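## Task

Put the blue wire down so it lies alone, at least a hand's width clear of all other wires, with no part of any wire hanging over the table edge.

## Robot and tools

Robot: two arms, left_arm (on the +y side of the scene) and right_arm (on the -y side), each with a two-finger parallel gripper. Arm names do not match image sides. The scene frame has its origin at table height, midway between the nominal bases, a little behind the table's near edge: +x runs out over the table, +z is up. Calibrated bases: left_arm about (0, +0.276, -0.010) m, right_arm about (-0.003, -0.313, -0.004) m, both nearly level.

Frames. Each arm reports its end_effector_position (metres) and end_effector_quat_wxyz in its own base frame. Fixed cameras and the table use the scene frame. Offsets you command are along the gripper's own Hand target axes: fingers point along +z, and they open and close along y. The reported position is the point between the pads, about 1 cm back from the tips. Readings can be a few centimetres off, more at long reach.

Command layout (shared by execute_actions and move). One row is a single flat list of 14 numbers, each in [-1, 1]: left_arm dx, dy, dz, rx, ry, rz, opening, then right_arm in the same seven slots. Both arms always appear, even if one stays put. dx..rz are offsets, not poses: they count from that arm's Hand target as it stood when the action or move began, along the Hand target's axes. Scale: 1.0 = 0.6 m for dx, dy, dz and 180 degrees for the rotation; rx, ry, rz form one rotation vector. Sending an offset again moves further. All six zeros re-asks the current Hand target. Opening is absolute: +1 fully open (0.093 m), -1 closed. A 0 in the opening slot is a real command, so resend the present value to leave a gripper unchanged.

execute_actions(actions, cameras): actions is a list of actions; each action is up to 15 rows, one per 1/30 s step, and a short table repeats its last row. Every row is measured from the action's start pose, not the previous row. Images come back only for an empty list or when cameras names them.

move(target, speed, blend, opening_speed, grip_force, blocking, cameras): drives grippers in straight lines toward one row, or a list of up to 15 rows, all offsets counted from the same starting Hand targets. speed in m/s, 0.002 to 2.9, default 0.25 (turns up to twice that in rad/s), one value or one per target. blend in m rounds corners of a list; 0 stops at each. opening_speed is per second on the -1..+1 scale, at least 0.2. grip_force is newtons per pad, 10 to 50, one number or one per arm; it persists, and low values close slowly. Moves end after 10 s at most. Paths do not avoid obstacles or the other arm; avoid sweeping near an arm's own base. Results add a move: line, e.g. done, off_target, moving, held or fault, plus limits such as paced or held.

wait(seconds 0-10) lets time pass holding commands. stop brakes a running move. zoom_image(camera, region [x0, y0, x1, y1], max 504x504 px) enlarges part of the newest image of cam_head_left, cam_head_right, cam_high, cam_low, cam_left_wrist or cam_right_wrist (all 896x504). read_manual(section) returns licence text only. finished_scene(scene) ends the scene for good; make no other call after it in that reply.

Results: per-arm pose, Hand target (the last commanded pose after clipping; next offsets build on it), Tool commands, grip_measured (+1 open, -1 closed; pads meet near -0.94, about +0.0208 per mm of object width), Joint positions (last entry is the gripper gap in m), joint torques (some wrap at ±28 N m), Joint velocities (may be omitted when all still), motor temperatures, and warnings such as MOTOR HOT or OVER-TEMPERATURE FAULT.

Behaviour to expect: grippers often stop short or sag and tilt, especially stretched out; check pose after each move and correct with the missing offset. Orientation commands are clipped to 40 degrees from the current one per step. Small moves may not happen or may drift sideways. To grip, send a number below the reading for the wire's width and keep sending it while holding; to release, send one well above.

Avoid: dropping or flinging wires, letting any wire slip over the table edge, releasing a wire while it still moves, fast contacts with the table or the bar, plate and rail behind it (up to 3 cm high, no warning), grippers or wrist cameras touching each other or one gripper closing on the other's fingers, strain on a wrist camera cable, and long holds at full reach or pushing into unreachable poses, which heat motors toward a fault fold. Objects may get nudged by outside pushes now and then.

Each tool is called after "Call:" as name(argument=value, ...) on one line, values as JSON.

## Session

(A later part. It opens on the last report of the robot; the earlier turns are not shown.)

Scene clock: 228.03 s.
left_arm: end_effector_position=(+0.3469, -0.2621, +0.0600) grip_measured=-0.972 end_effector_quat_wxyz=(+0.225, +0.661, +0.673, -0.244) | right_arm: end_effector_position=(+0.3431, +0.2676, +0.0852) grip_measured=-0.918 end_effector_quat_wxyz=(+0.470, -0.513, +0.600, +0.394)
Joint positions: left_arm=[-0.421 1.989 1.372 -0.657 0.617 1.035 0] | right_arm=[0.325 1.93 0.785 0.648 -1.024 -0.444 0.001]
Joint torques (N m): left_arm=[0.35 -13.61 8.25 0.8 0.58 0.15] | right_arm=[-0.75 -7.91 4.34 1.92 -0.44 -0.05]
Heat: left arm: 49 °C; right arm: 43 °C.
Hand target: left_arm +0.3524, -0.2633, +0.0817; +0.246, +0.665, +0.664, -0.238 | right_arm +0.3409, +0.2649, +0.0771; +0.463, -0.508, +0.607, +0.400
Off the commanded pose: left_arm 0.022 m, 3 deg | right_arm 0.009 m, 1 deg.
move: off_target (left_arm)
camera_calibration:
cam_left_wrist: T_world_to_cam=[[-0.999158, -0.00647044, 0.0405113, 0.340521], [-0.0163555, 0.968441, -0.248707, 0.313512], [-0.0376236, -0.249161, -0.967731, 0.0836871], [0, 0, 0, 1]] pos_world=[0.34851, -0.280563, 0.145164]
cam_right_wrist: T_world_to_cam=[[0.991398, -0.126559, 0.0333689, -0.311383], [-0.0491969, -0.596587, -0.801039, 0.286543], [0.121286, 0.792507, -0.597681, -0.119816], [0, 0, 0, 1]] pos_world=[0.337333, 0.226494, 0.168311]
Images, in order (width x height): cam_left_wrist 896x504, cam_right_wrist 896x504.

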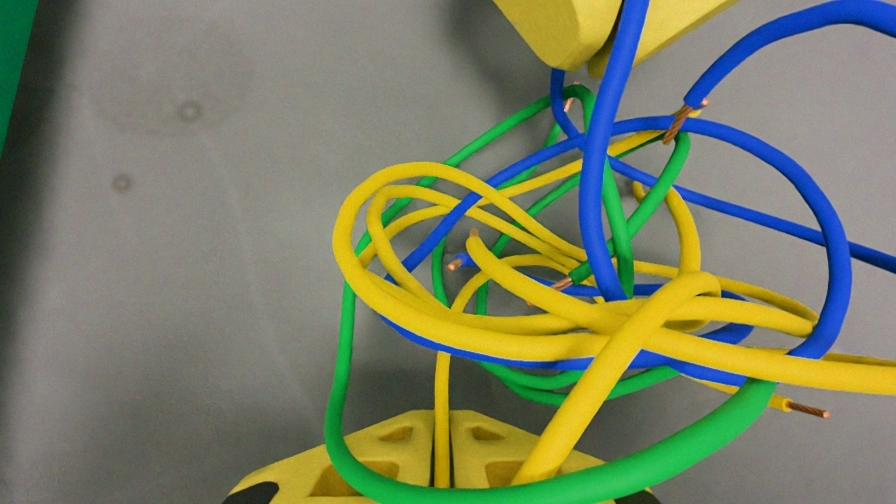

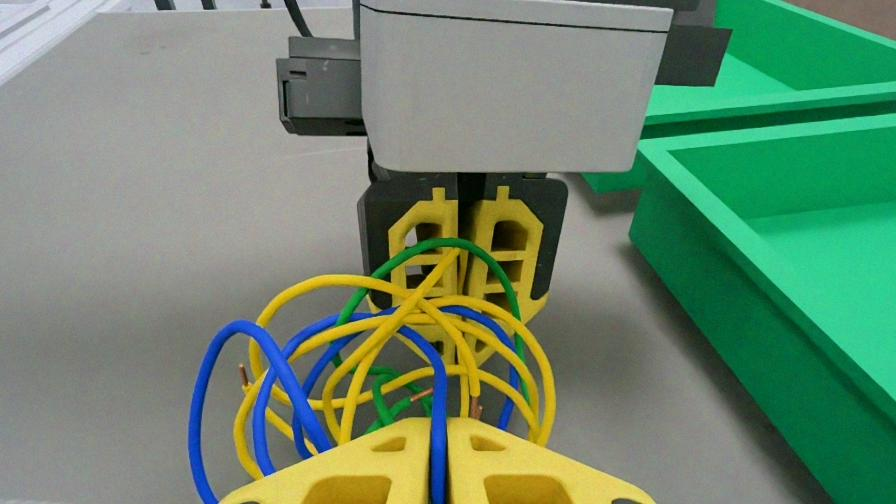

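Call:
move(target=[0,0,0,0,0,0,-1.0,-0.032,-0.022,-0.144,0,0,0,-0.924], speed=0.06, cameras=["cam_left_wrist","cam_right_wrist","cam_head_right"])

Scene clock: 240.50 s.
left_arm: end_effector_position=(+0.3468, -0.2621, +0.0600) grip_measured=-0.972 end_effector_quat_wxyz=(+0.225, +0.661, +0.673, -0.244) | right_arm: end_effector_position=(+0.3357, +0.1867, +0.1017) grip_measured=-0.918 end_effector_quat_wxyz=(+0.447, -0.500, +0.619, +0.408)
Joint positions: left_arm=[-0.421 1.989 1.372 -0.657 0.618 1.036 0] | right_arm=[0.084 1.787 0.818 0.098 -1.214 -0.779 0.001]
Joint torques (N m): left_arm=[0.35 -13.61 8.27 0.81 0.57 0.15] | right_arm=[-0.92 -10.67 7.57 1.2 -0.67 -0.26]
Motor temperatures (°C): left_arm=[27 53 49 46 31 31 28] | right_arm=[27 43 44 41 27 31 27]
Heat: left arm: 53 °C; right arm: 44 °C.
Hand target: left_arm +0.3524, -0.2634, +0.0818; +0.246, +0.665, +0.664, -0.238 | right_arm +0.3415, +0.1849, +0.1171; +0.462, -0.508, +0.607, +0.400
Off the commanded pose: left_arm 0.022 m, 3 deg | right_arm 0.017 m, 3 deg.
move: off_target (left_arm, right_arm)
camera_calibration:
cam_left_wrist: T_world_to_cam=[[-0.999148, -0.00607458, 0.0408266, 0.340476], [-0.016059, 0.968389, -0.248926, 0.31345], [-0.0380239, -0.249369, -0.967662, 0.0838515], [0, 0, 0, 1]] pos_world=[0.348408, -0.280564, 0.145265]
cam_right_wrist: T_world_to_cam=[[0.990841, -0.130222, -0.0357184, -0.306903], [-0.107784, -0.603396, -0.790124, 0.271036], [0.0813388, 0.786737, -0.611906, -0.0289873], [0, 0, 0, 1]] pos_world=[0.335663, 0.146382, 0.185452]
Images, in order (width x height): cam_head_right 896x504, cam_left_wrist 896x504, cam_right_wrist 896x504.

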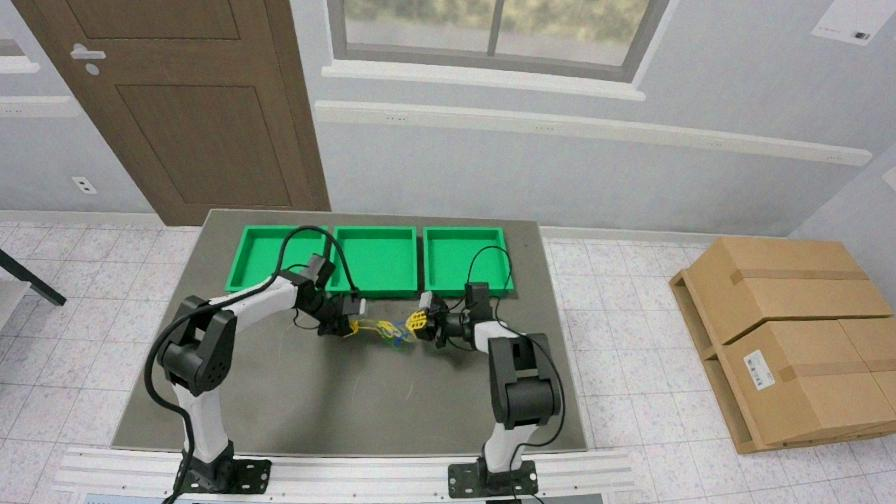

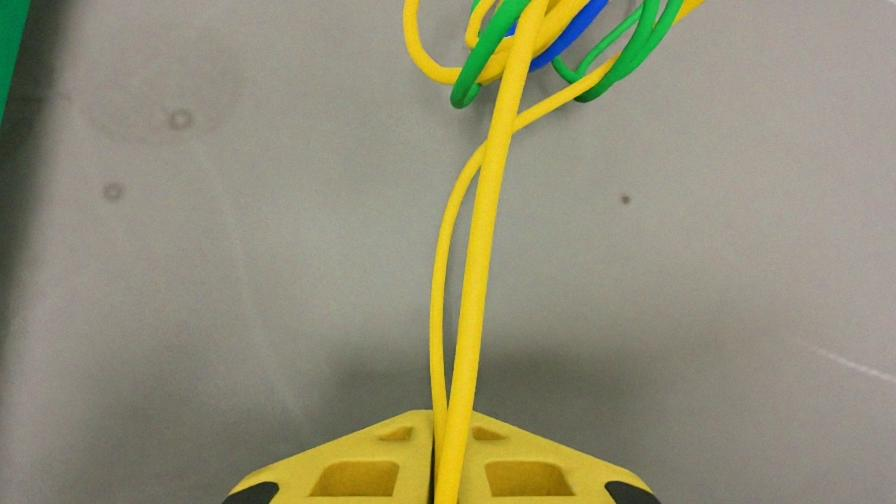

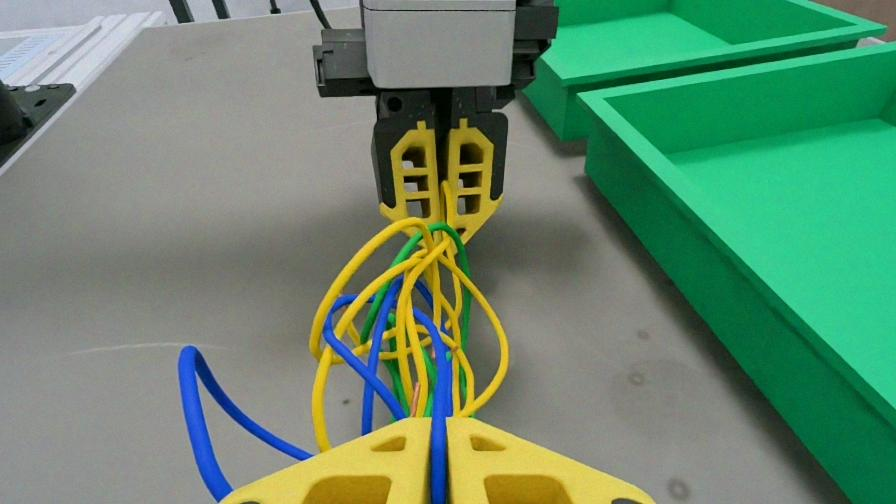

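Call:
move(target=[0.08,0,-0.10,0,0,0,-1.0,0,0,0,0,0,0,-0.924], speed=0.08, cameras=["cam_left_wrist","cam_right_wrist","cam_head_right"])

Scene clock: 246.93 s.
left_arm: end_effector_position=(+0.3530, -0.1904, +0.0816) grip_measured=-0.972 end_effector_quat_wxyz=(+0.234, +0.663, +0.669, -0.241) | right_arm: end_effector_position=(+0.3353, +0.1868, +0.1019) grip_measured=-0.918 end_effector_quat_wxyz=(+0.447, -0.500, +0.618, +0.409)
Joint positions: left_arm=[-0.233 1.921 1.372 -0.845 0.664 1.268 0] | right_arm=[0.084 1.787 0.818 0.096 -1.217 -0.78 0.001]
Joint torques (N m): left_arm=[0.76 -12.97 6.57 0.53 0.66 0.15] | right_arm=[-0.91 -10.65 7.66 1.21 -0.64 -0.23]
Motor temperatures (°C): left_arm=[27 55 49 45 31 31 29] | right_arm=[27 43 44 41 27 31 27]
Heat: left arm: 55 °C; right arm: 44 °C.
Hand target: left_arm +0.3520, -0.1880, +0.0968; +0.246, +0.665, +0.664, -0.238 | right_arm +0.3415, +0.1849, +0.1171; +0.462, -0.508, +0.607, +0.400
Off the commanded pose: left_arm 0.015 m, 2 deg | right_arm 0.016 m, 3 deg.
move: off_target (left_arm, right_arm)
camera_calibration:
cam_left_wrist: T_world_to_cam=[[-0.999748, -0.00226365, 0.0223216, 0.348733], [-0.00790579, 0.966628, -0.256061, 0.246798], [-0.0209971, -0.256173, -0.966403, 0.115421], [0, 0, 0, 1]] pos_world=[0.35302, -0.208205, 0.166954]
cam_right_wrist: T_world_to_cam=[[0.991106, -0.128046, -0.0362494, -0.306913], [-0.106745, -0.60227, -0.791124, 0.270755], [0.0794682, 0.787957, -0.610581, -0.0287035], [0, 0, 0, 1]] pos_world=[0.335366, 0.146386, 0.18555]
Images, in order (width x height): cam_head_right 896x504, cam_left_wrist 896x504, cam_right_wrist 896x504.

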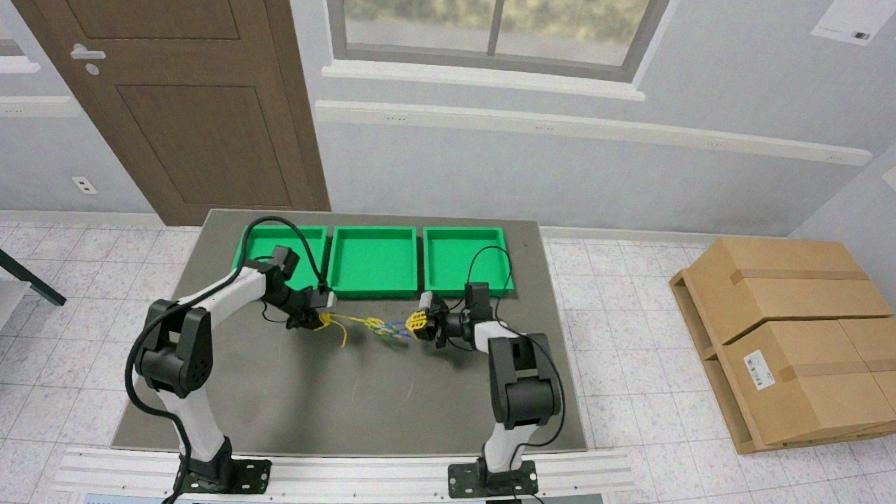

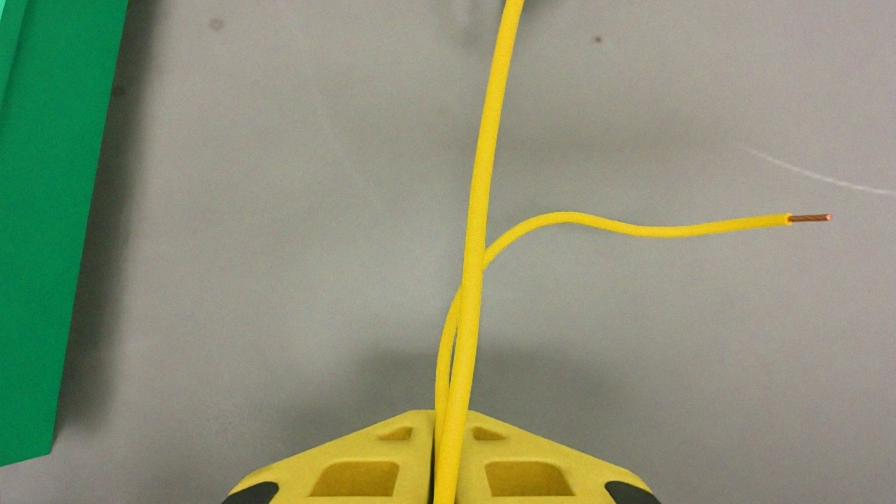

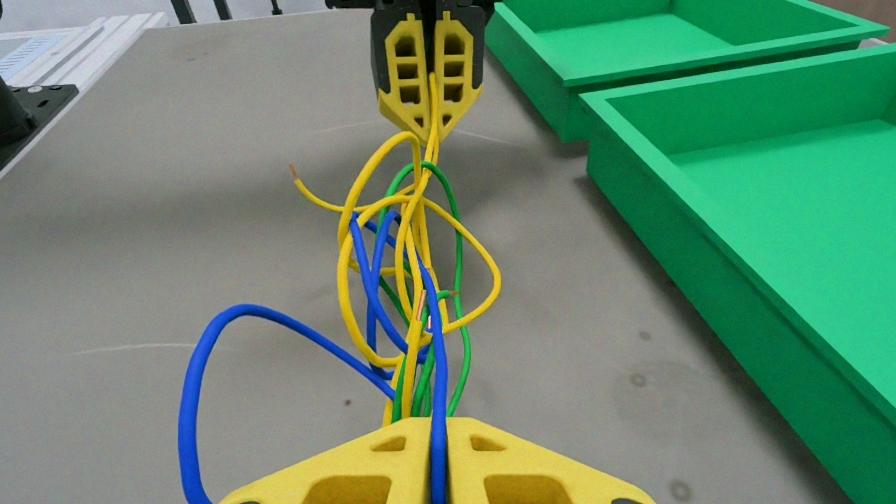

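Call:
move(target=[0.09,0,-0.10,0,0,0,-1.0,0,0,0,0,0,0,-0.924], speed=0.08, cameras=["cam_left_wrist","cam_right_wrist","cam_head_right"])

Scene clock: 251.43 s.
left_arm: end_effector_position=(+0.3459, -0.1129, +0.0927) grip_measured=-0.972 end_effector_quat_wxyz=(+0.231, +0.662, +0.667, -0.251) | right_arm: end_effector_position=(+0.3349, +0.1870, +0.1023) grip_measured=-0.918 end_effector_quat_wxyz=(+0.447, -0.500, +0.617, +0.411)
Joint positions: left_arm=[-0.015 1.911 1.405 -1.085 0.695 1.556 0] | right_arm=[0.084 1.787 0.818 0.096 -1.22 -0.78 0.001]
Joint torques (N m): left_arm=[1.33 -11.54 8.02 0.13 0.61 0.16] | right_arm=[-0.9 -10.69 7.64 1.22 -0.58 -0.24]
Motor temperatures (°C): left_arm=[27 55 49 45 31 31 29] | right_arm=[27 43 45 41 27 30 27]
Heat: left arm: 55 °C; right arm: 45 °C.
Hand target: left_arm +0.3517, -0.1081, +0.1080; +0.246, +0.665, +0.664, -0.238 | right_arm +0.3415, +0.1849, +0.1171; +0.462, -0.508, +0.607, +0.400
Off the commanded pose: left_arm 0.017 m, 2 deg | right_arm 0.016 m, 3 deg.
move: off_target (left_arm, right_arm)
camera_calibration:
cam_left_wrist: T_world_to_cam=[[-0.999215, 0.00559939, 0.0392157, 0.340659], [-0.00505435, 0.963847, -0.266407, 0.174328], [-0.0392897, -0.266396, -0.963062, 0.150784], [0, 0, 0, 1]] pos_world=[0.347197, -0.129765, 0.178298]
cam_right_wrist: T_world_to_cam=[[0.991384, -0.125731, -0.0367476, -0.306959], [-0.10553, -0.60042, -0.792691, 0.270514], [0.077602, 0.789739, -0.608515, -0.0284434], [0, 0, 0, 1]] pos_world=[0.335069, 0.146291, 0.185846]
Images, in order (width x height): cam_head_right 896x504, cam_left_wrist 896x504, cam_right_wrist 896x504.

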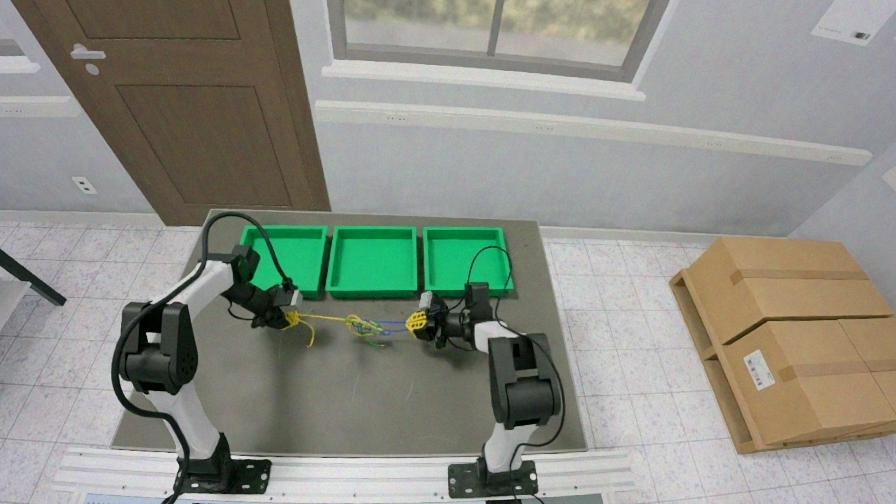

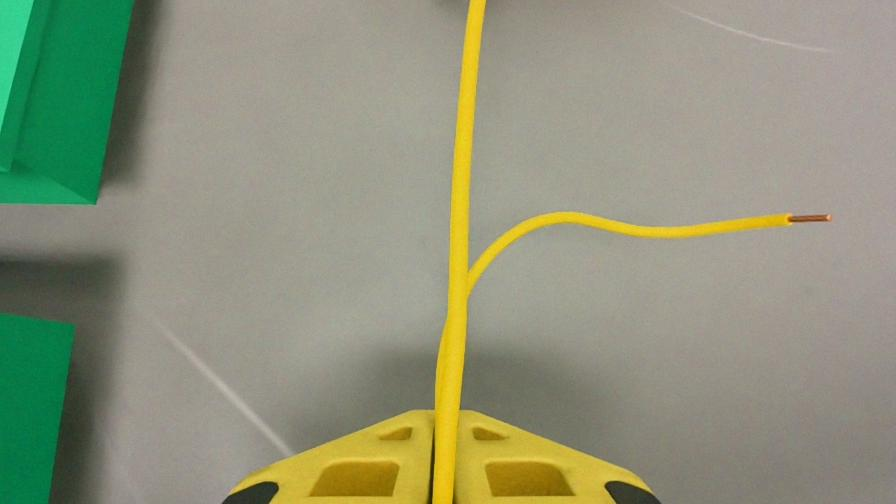

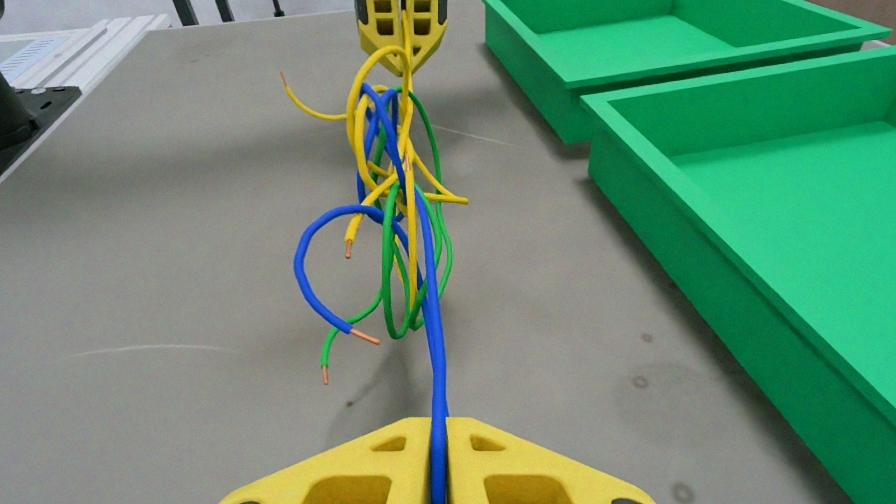

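Call:
move(target=[0.09,0,-0.10,0,0,0,-1.0,0,0,0,0,0,0,-0.924], speed=0.08, cameras=["cam_left_wrist","cam_right_wrist","cam_head_right"])

Scene clock: 259.03 s.
left_arm: end_effector_position=(+0.3452, -0.0413, +0.1198) grip_measured=-0.972 end_effector_quat_wxyz=(+0.248, +0.666, +0.658, -0.250) | right_arm: end_effector_position=(+0.3334, +0.1882, +0.1035) grip_measured=-0.918 end_effector_quat_wxyz=(+0.447, -0.501, +0.614, +0.415)
Joint positions: left_arm=[0.199 1.949 1.55 -1.352 0.701 1.847 0] | right_arm=[0.087 1.787 0.818 0.096 -1.23 -0.78 0.001]
Joint torques (N m): left_arm=[2.47 -8.25 8.05 -0.09 0.34 0.14] | right_arm=[-1.11 -10.66 7.54 1.22 -0.53 -0.22]
Motor temperatures (°C): left_arm=[27 56 50 44 31 31 29] | right_arm=[27 43 45 41 27 30 27]
Heat: left arm: 56 °C; right arm: 45 °C.
Hand target: left_arm +0.3513, -0.0282, +0.1192; +0.246, +0.665, +0.664, -0.238 | right_arm +0.3415, +0.1849, +0.1171; +0.462, -0.508, +0.607, +0.400
Off the commanded pose: left_arm 0.015 m, 2 deg | right_arm 0.016 m, 3 deg.
move: off_target (left_arm, right_arm)
camera_calibration:
cam_left_wrist: T_world_to_cam=[[-0.999867, 0.0134376, 0.00923598, 0.34268], [0.0101722, 0.956741, -0.290762, 0.109909], [-0.0127436, -0.290629, -0.956751, 0.184915], [0, 0, 0, 1]] pos_world=[0.343872, -0.0560177, 0.20571]
cam_right_wrist: T_world_to_cam=[[0.992404, -0.116884, -0.0383641, -0.307108], [-0.100927, -0.595279, -0.797155, 0.270014], [0.0703372, 0.794972, -0.602555, -0.0277599], [0, 0, 0, 1]] pos_world=[0.33398, 0.146906, 0.186735]
Images, in order (width x height): cam_head_right 896x504, cam_left_wrist 896x504, cam_right_wrist 896x504.

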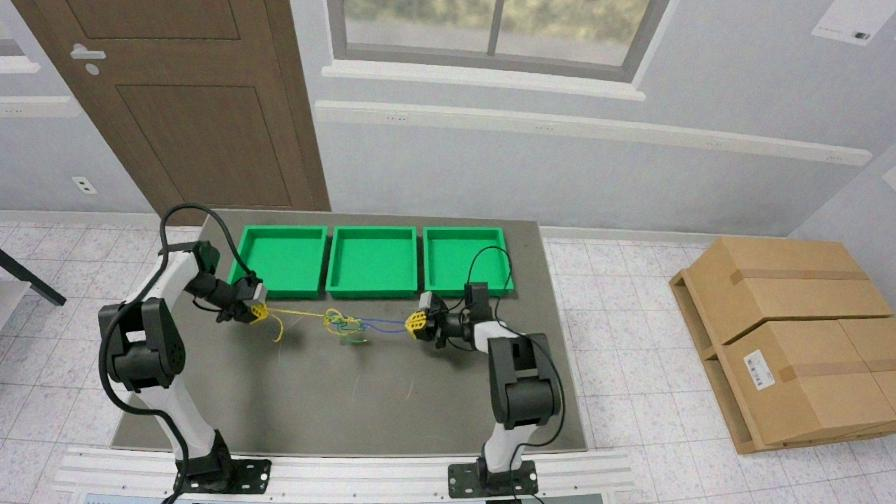

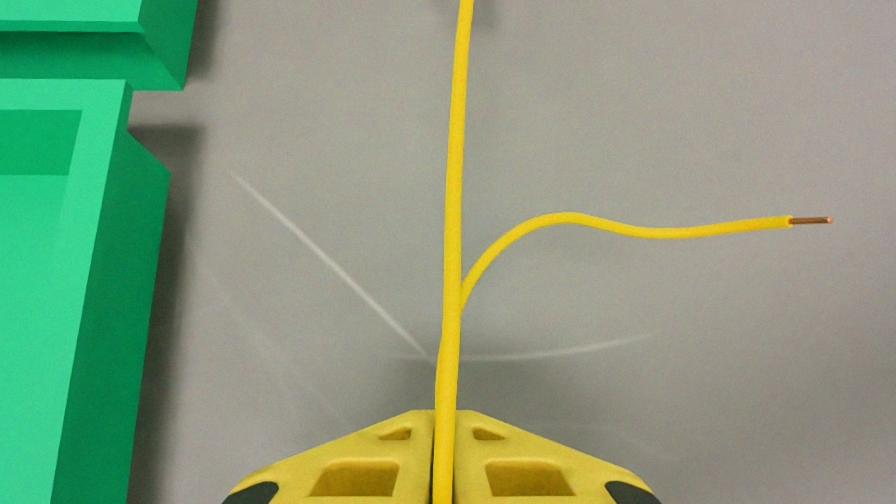

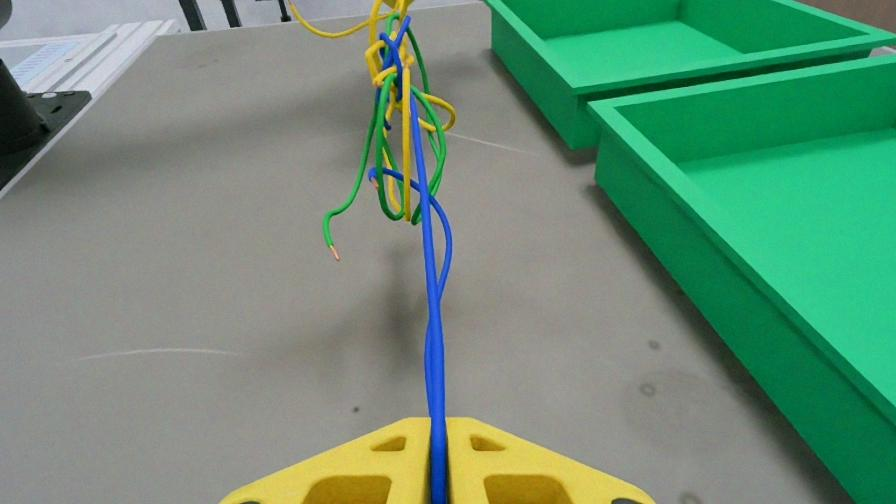

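Call:
zoom_image(camera="cam_right_wrist", region=[280, 0, 520, 300])

Scaled by 1.680.

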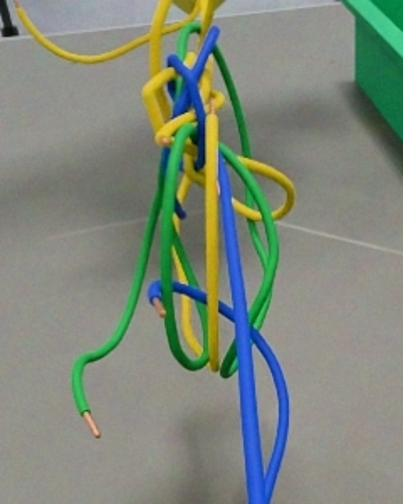

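Call:
move(target=[0.103,0,-0.085,-0.141,0,-0.172,-1.0,0,0,0,0,0,0,-0.924], speed=0.08, cameras=["cam_left_wrist","cam_right_wrist","cam_head_right"])

Call:
zoom_image(camera="cam_right_wrist", region=[280, 0, 520, 300])

Scene clock: 272.30 s.
left_arm: end_effector_position=(+0.3364, +0.0076, +0.1213) grip_measured=-0.972 end_effector_quat_wxyz=(+0.295, +0.408, +0.832, -0.232) | right_arm: end_effector_position=(+0.3266, +0.1990, +0.1089) grip_measured=-0.918 end_effector_quat_wxyz=(+0.444, -0.512, +0.596, +0.431)
Joint positions: left_arm=[0.378 1.711 1.236 -1.027 0.768 1.263 0] | right_arm=[0.115 1.787 0.824 0.098 -1.259 -0.78 0.001]
Joint torques (N m): left_arm=[6.82 -10.37 5.6 1.56 -0.35 -0.11] | right_arm=[-3.34 -10.88 7.01 1.22 -0.22 -0.23]
Heat: left arm: 53 °C; right arm: 46 °C.
Hand target: left_arm +0.3511, +0.0521, +0.1185; +0.312, +0.395, +0.852, -0.145 | right_arm +0.3416, +0.1849, +0.1171; +0.462, -0.508, +0.607, +0.400
Off the commanded pose: left_arm 0.047 m, 11 deg | right_arm 0.022 m, 4 deg.
move: off_target (left_arm, right_arm)
camera_calibration:
cam_left_wrist: T_world_to_cam=[[-0.816879, -0.555478, 0.155411, 0.258244], [-0.573331, 0.752386, -0.324355, 0.265571], [0.0632434, -0.354061, -0.933082, 0.172586], [0, 0, 0, 1]] pos_world=[0.352299, 0.00474291, 0.207043]
cam_right_wrist: T_world_to_cam=[[0.997004, -0.0690937, -0.0347798, -0.310245], [-0.0685427, -0.580707, -0.811222, 0.268158], [0.0358534, 0.811175, -0.583703, -0.0266175], [0, 0, 0, 1]] pos_world=[0.32865, 0.155877, 0.191209]
Images, in order (width x height): cam_head_right 896x504, cam_left_wrist 896x504, cam_right_wrist 896x504.

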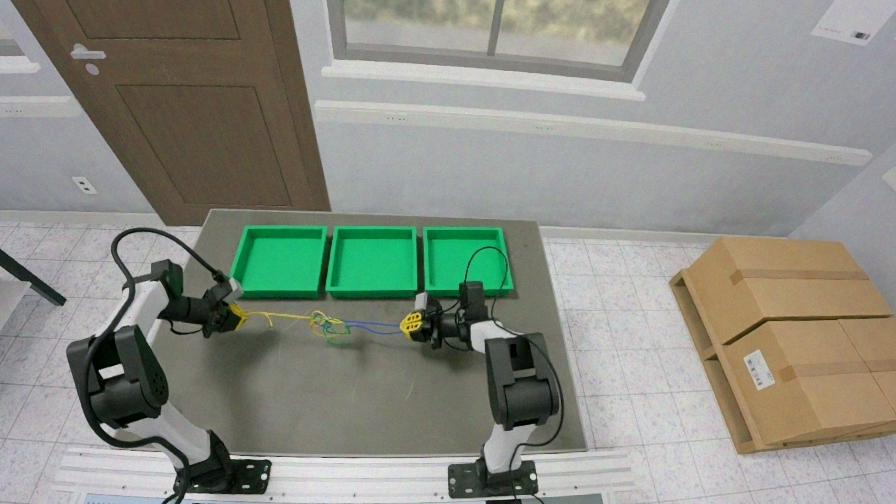

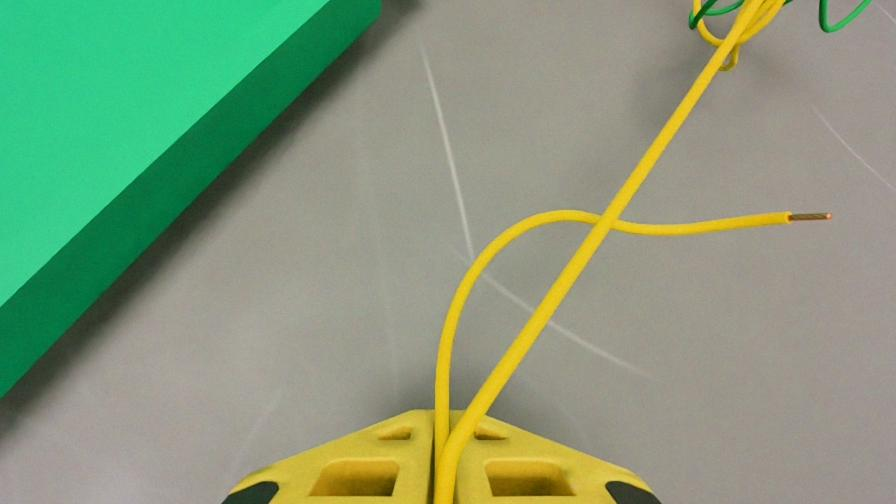

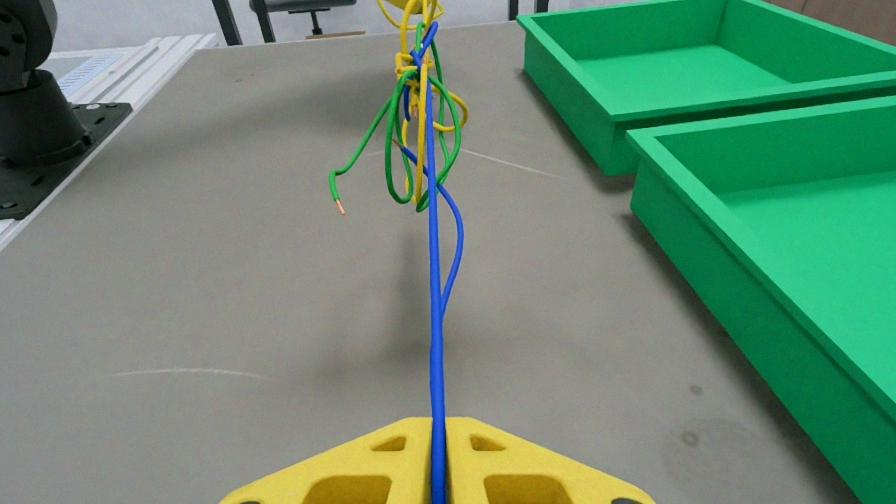

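Scaled by 1.680.

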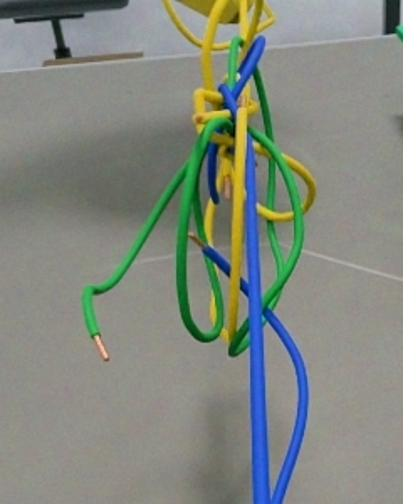

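Call:
move(target=[-0.013,-0.086,0.142,0,0,0,-1.0,0.07,0,0.021,0,0,0,-0.924], speed=0.1, cameras=["cam_left_wrist","cam_right_wrist","cam_head_right"])

Call:
zoom_image(camera="cam_right_wrist", region=[280, 0, 560, 340])

Call:
zoom_image(camera="cam_left_wrist", region=[560, 0, 896, 200])

Scene clock: 288.30 s.
left_arm: end_effector_position=(+0.3541, -0.0281, +0.0561) grip_measured=-0.972 end_effector_quat_wxyz=(+0.310, +0.393, +0.851, -0.157) | right_arm: end_effector_position=(+0.3415, +0.1899, +0.0812) grip_measured=-0.918 end_effector_quat_wxyz=(+0.465, -0.513, +0.599, +0.402)
Joint positions: left_arm=[0.2 1.666 0.915 -0.449 0.62 0.946 0] | right_arm=[0.089 1.88 0.794 0.271 -1.229 -0.781 0.001]
Joint torques (N m): left_arm=[-0.58 -9.89 4.42 1.26 0.29 0.02] | right_arm=[-0.9 -7.65 4.22 1.52 -0.45 -0.14]
Motor temperatures (°C): left_arm=[29 51 48 45 31 31 29] | right_arm=[27 44 46 40 27 30 27]
Heat: left arm: 51 °C; right arm: 46 °C.
Hand target: left_arm +0.3510, -0.0279, +0.0585; +0.312, +0.395, +0.852, -0.145 | right_arm +0.3411, +0.1866, +0.0733; +0.462, -0.508, +0.607, +0.400
Off the commanded pose: left_arm 0.004 m, 1 deg | right_arm 0.009 m, 1 deg.
move: done
camera_calibration:
cam_left_wrist: T_world_to_cam=[[-0.768279, -0.639235, 0.0335505, 0.250283], [-0.621191, 0.731891, -0.280101, 0.295359], [0.154495, -0.236037, -0.959384, 0.0704466], [0, 0, 0, 1]] pos_world=[0.364879, -0.0395529, 0.141918]
cam_right_wrist: T_world_to_cam=[[0.993231, -0.114531, 0.0193528, -0.321258], [-0.0525813, -0.5919, -0.804295, 0.23752], [0.103571, 0.797833, -0.593916, -0.0556741], [0, 0, 0, 1]] pos_world=[0.337338, 0.148213, 0.164188]
Images, in order (width x height): cam_head_right 896x504, cam_left_wrist 896x504, cam_right_wrist 896x504.

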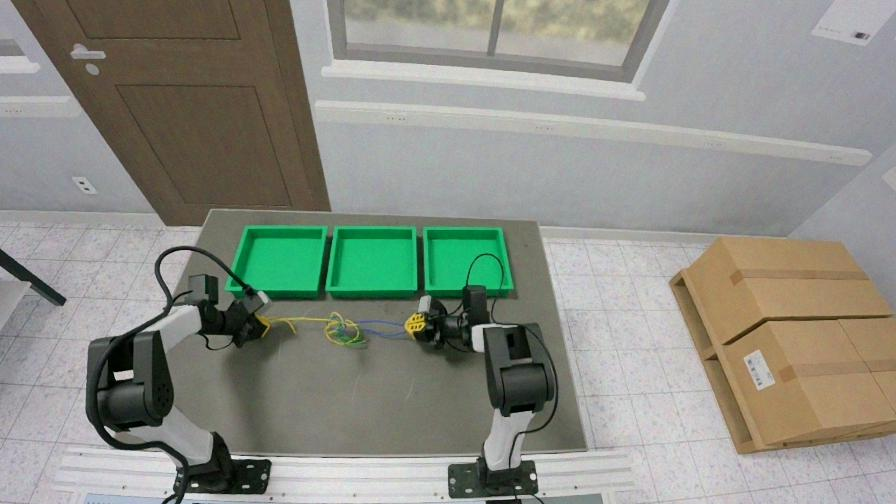

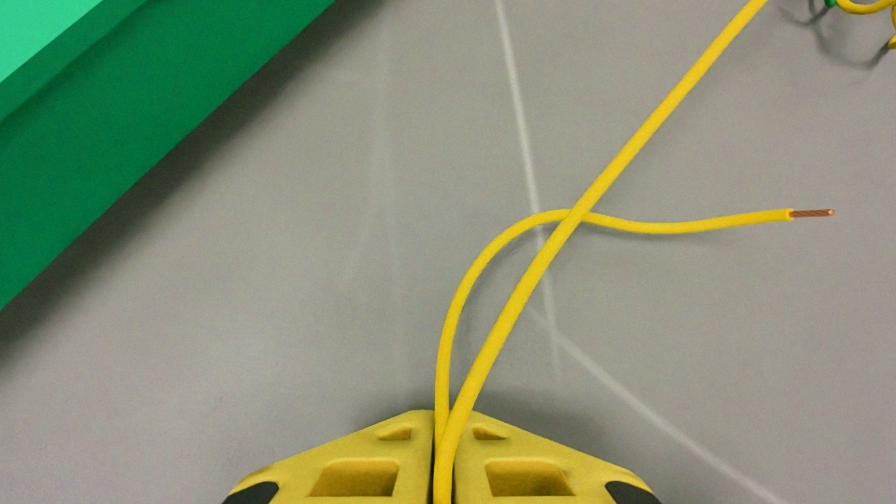

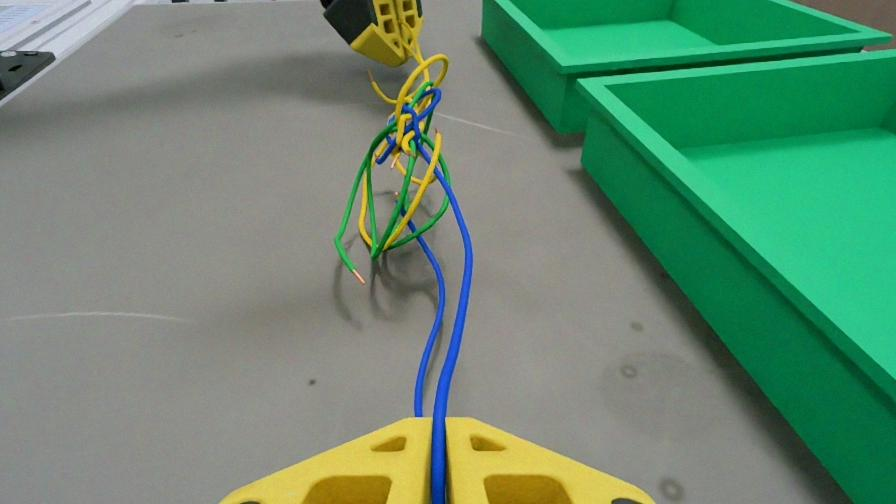

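Scaled by 1.482.

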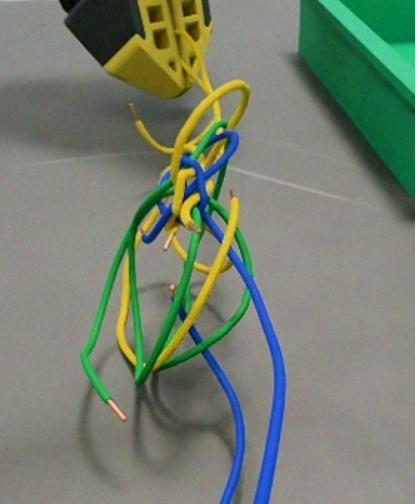

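Scaled by 1.500.

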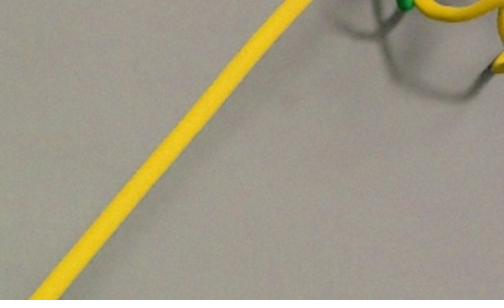

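Call:
move(target=[[0,0,0.02,0,0,0,-1.0,0,0,0,0,0,0,-0.924],[0,0,0.02,0,0,0,-0.5,0,0,0,0,0,0,-0.924],[0,0,-0.1,0,0,0,-0.5,0,0,0,0,0,0,-0.924],[-0.143,-0.145,-0.139,0,0,0,-0.5,0,0,0,0,0,0,-0.924]], speed=0.15, cameras=["cam_left_wrist","cam_right_wrist","cam_head_right"])

Call:
zoom_image(camera="cam_left_wrist", region=[340, 160, 680, 420])

Scene clock: 306.63 s.
left_arm: end_effector_position=(+0.2915, -0.0931, +0.1666) grip_measured=-0.502 end_effector_quat_wxyz=(+0.306, +0.394, +0.853, -0.155) | right_arm: end_effector_position=(+0.3417, +0.1898, +0.0812) grip_measured=-0.918 end_effector_quat_wxyz=(+0.466, -0.513, +0.599, +0.402)
Joint positions: left_arm=[-0.036 1.249 0.995 -0.816 0.513 0.695 0.021] | right_arm=[0.089 1.88 0.794 0.272 -1.228 -0.781 0.001]
Joint torques (N m): left_arm=[-0.84 -5.38 9.11 1.22 0.22 0.01] | right_arm=[-0.85 -7.66 4.15 1.52 -0.47 -0.13]
Heat: left arm: 50 °C; right arm: 46 °C.
Hand target: left_arm +0.2921, -0.0930, +0.1776; +0.312, +0.396, +0.852, -0.145 | right_arm +0.3410, +0.1866, +0.0733; +0.462, -0.508, +0.607, +0.400
Off the commanded pose: left_arm 0.011 m, 1 deg | right_arm 0.009 m, 1 deg.
move: off_target (left_arm)
camera_calibration:
cam_left_wrist: T_world_to_cam=[[-0.767327, -0.640375, 0.0336011, 0.156521], [-0.62366, 0.733057, -0.271433, 0.334316], [0.149187, -0.229234, -0.961871, 0.173324], [0, 0, 0, 1]] pos_world=[0.302744, -0.105108, 0.2522]
cam_right_wrist: T_world_to_cam=[[0.993156, -0.115037, 0.0202029, -0.321396], [-0.0522498, -0.592296, -0.804025, 0.237428], [0.104458, 0.797466, -0.594253, -0.0558723], [0, 0, 0, 1]] pos_world=[0.337438, 0.148212, 0.164189]
Images, in order (width x height): cam_head_right 896x504, cam_left_wrist 896x504, cam_right_wrist 896x504.

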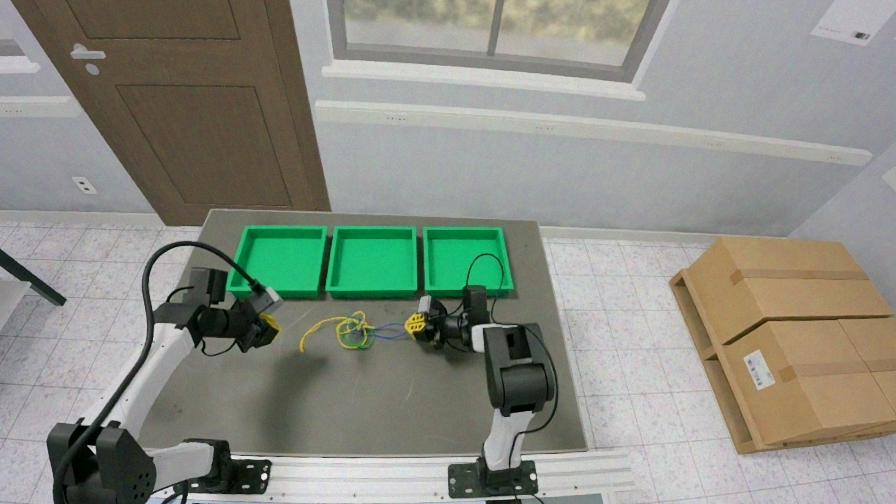

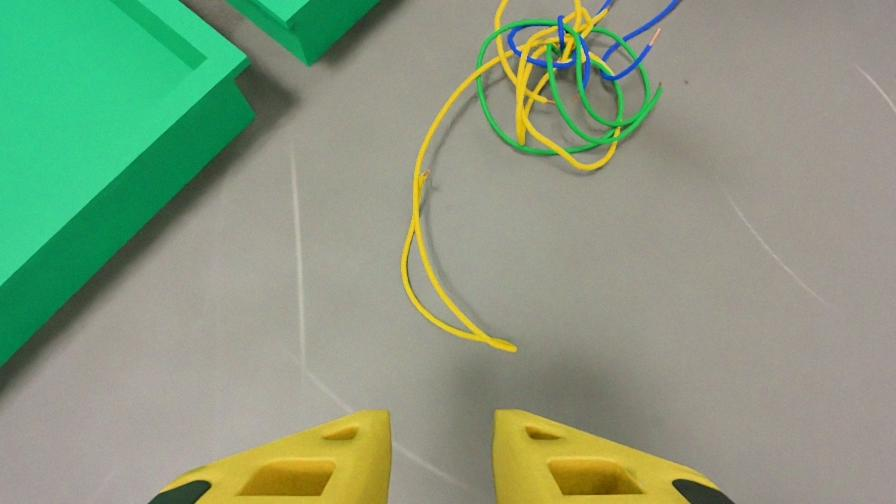

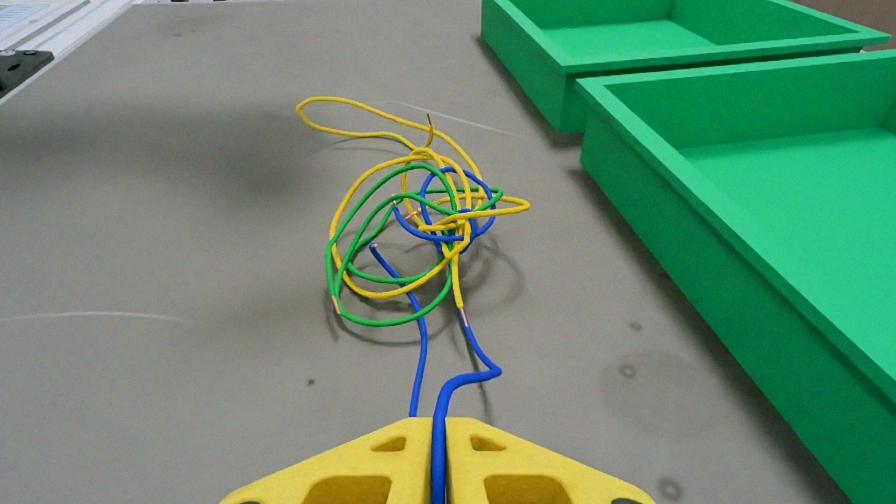

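Scaled by 1.482.

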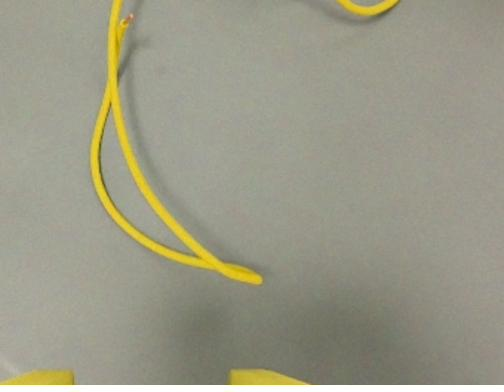

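Call:
zoom_image(camera="cam_right_wrist", region=[290, 80, 550, 400])

Call:
zoom_image(camera="cam_left_wrist", region=[430, 0, 700, 180])

Scaled by 1.575.

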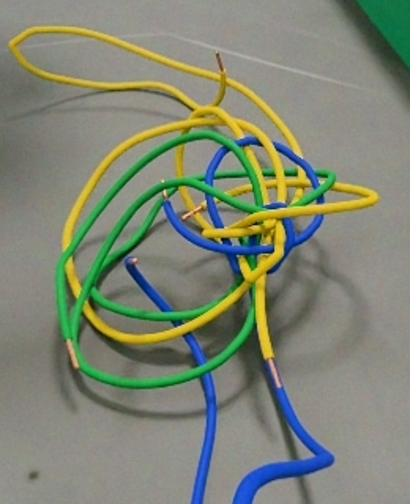

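Scaled by 1.867.

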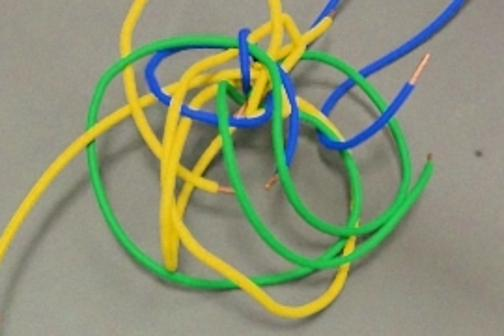

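Call:
move(target=[0,0,0,0,0,0,-0.5,-0.194,0,-0.05,0,0,0,-0.924], speed=0.1, cameras=["cam_left_wrist","cam_right_wrist","cam_low"])

Call:
zoom_image(camera="cam_right_wrist", region=[290, 150, 590, 500])

Call:
zoom_image(camera="cam_left_wrist", region=[430, 0, 700, 180])

NO LINK: the link to the robot was lost, through no command of yours. Nothing of this call was sent. You have no control until a person gives it back. Your reply's later calls are not run. To wait, call execute_actions with no actions. The wait itself costs no score and uses none of the scene's actions.

NO LINK: the link to the robot is lost, so no picture can be shown. You have no control until a person gives it back. To wait, call execute_actions with no actions.

NO LINK: the link to the robot is lost, so no picture can be shown. You have no control until a person gives it back. To wait, call execute_actions with no actions.

Call:
execute_actions(actions=[])

NO LINK, STILL. Call execute_actions again with no actions.


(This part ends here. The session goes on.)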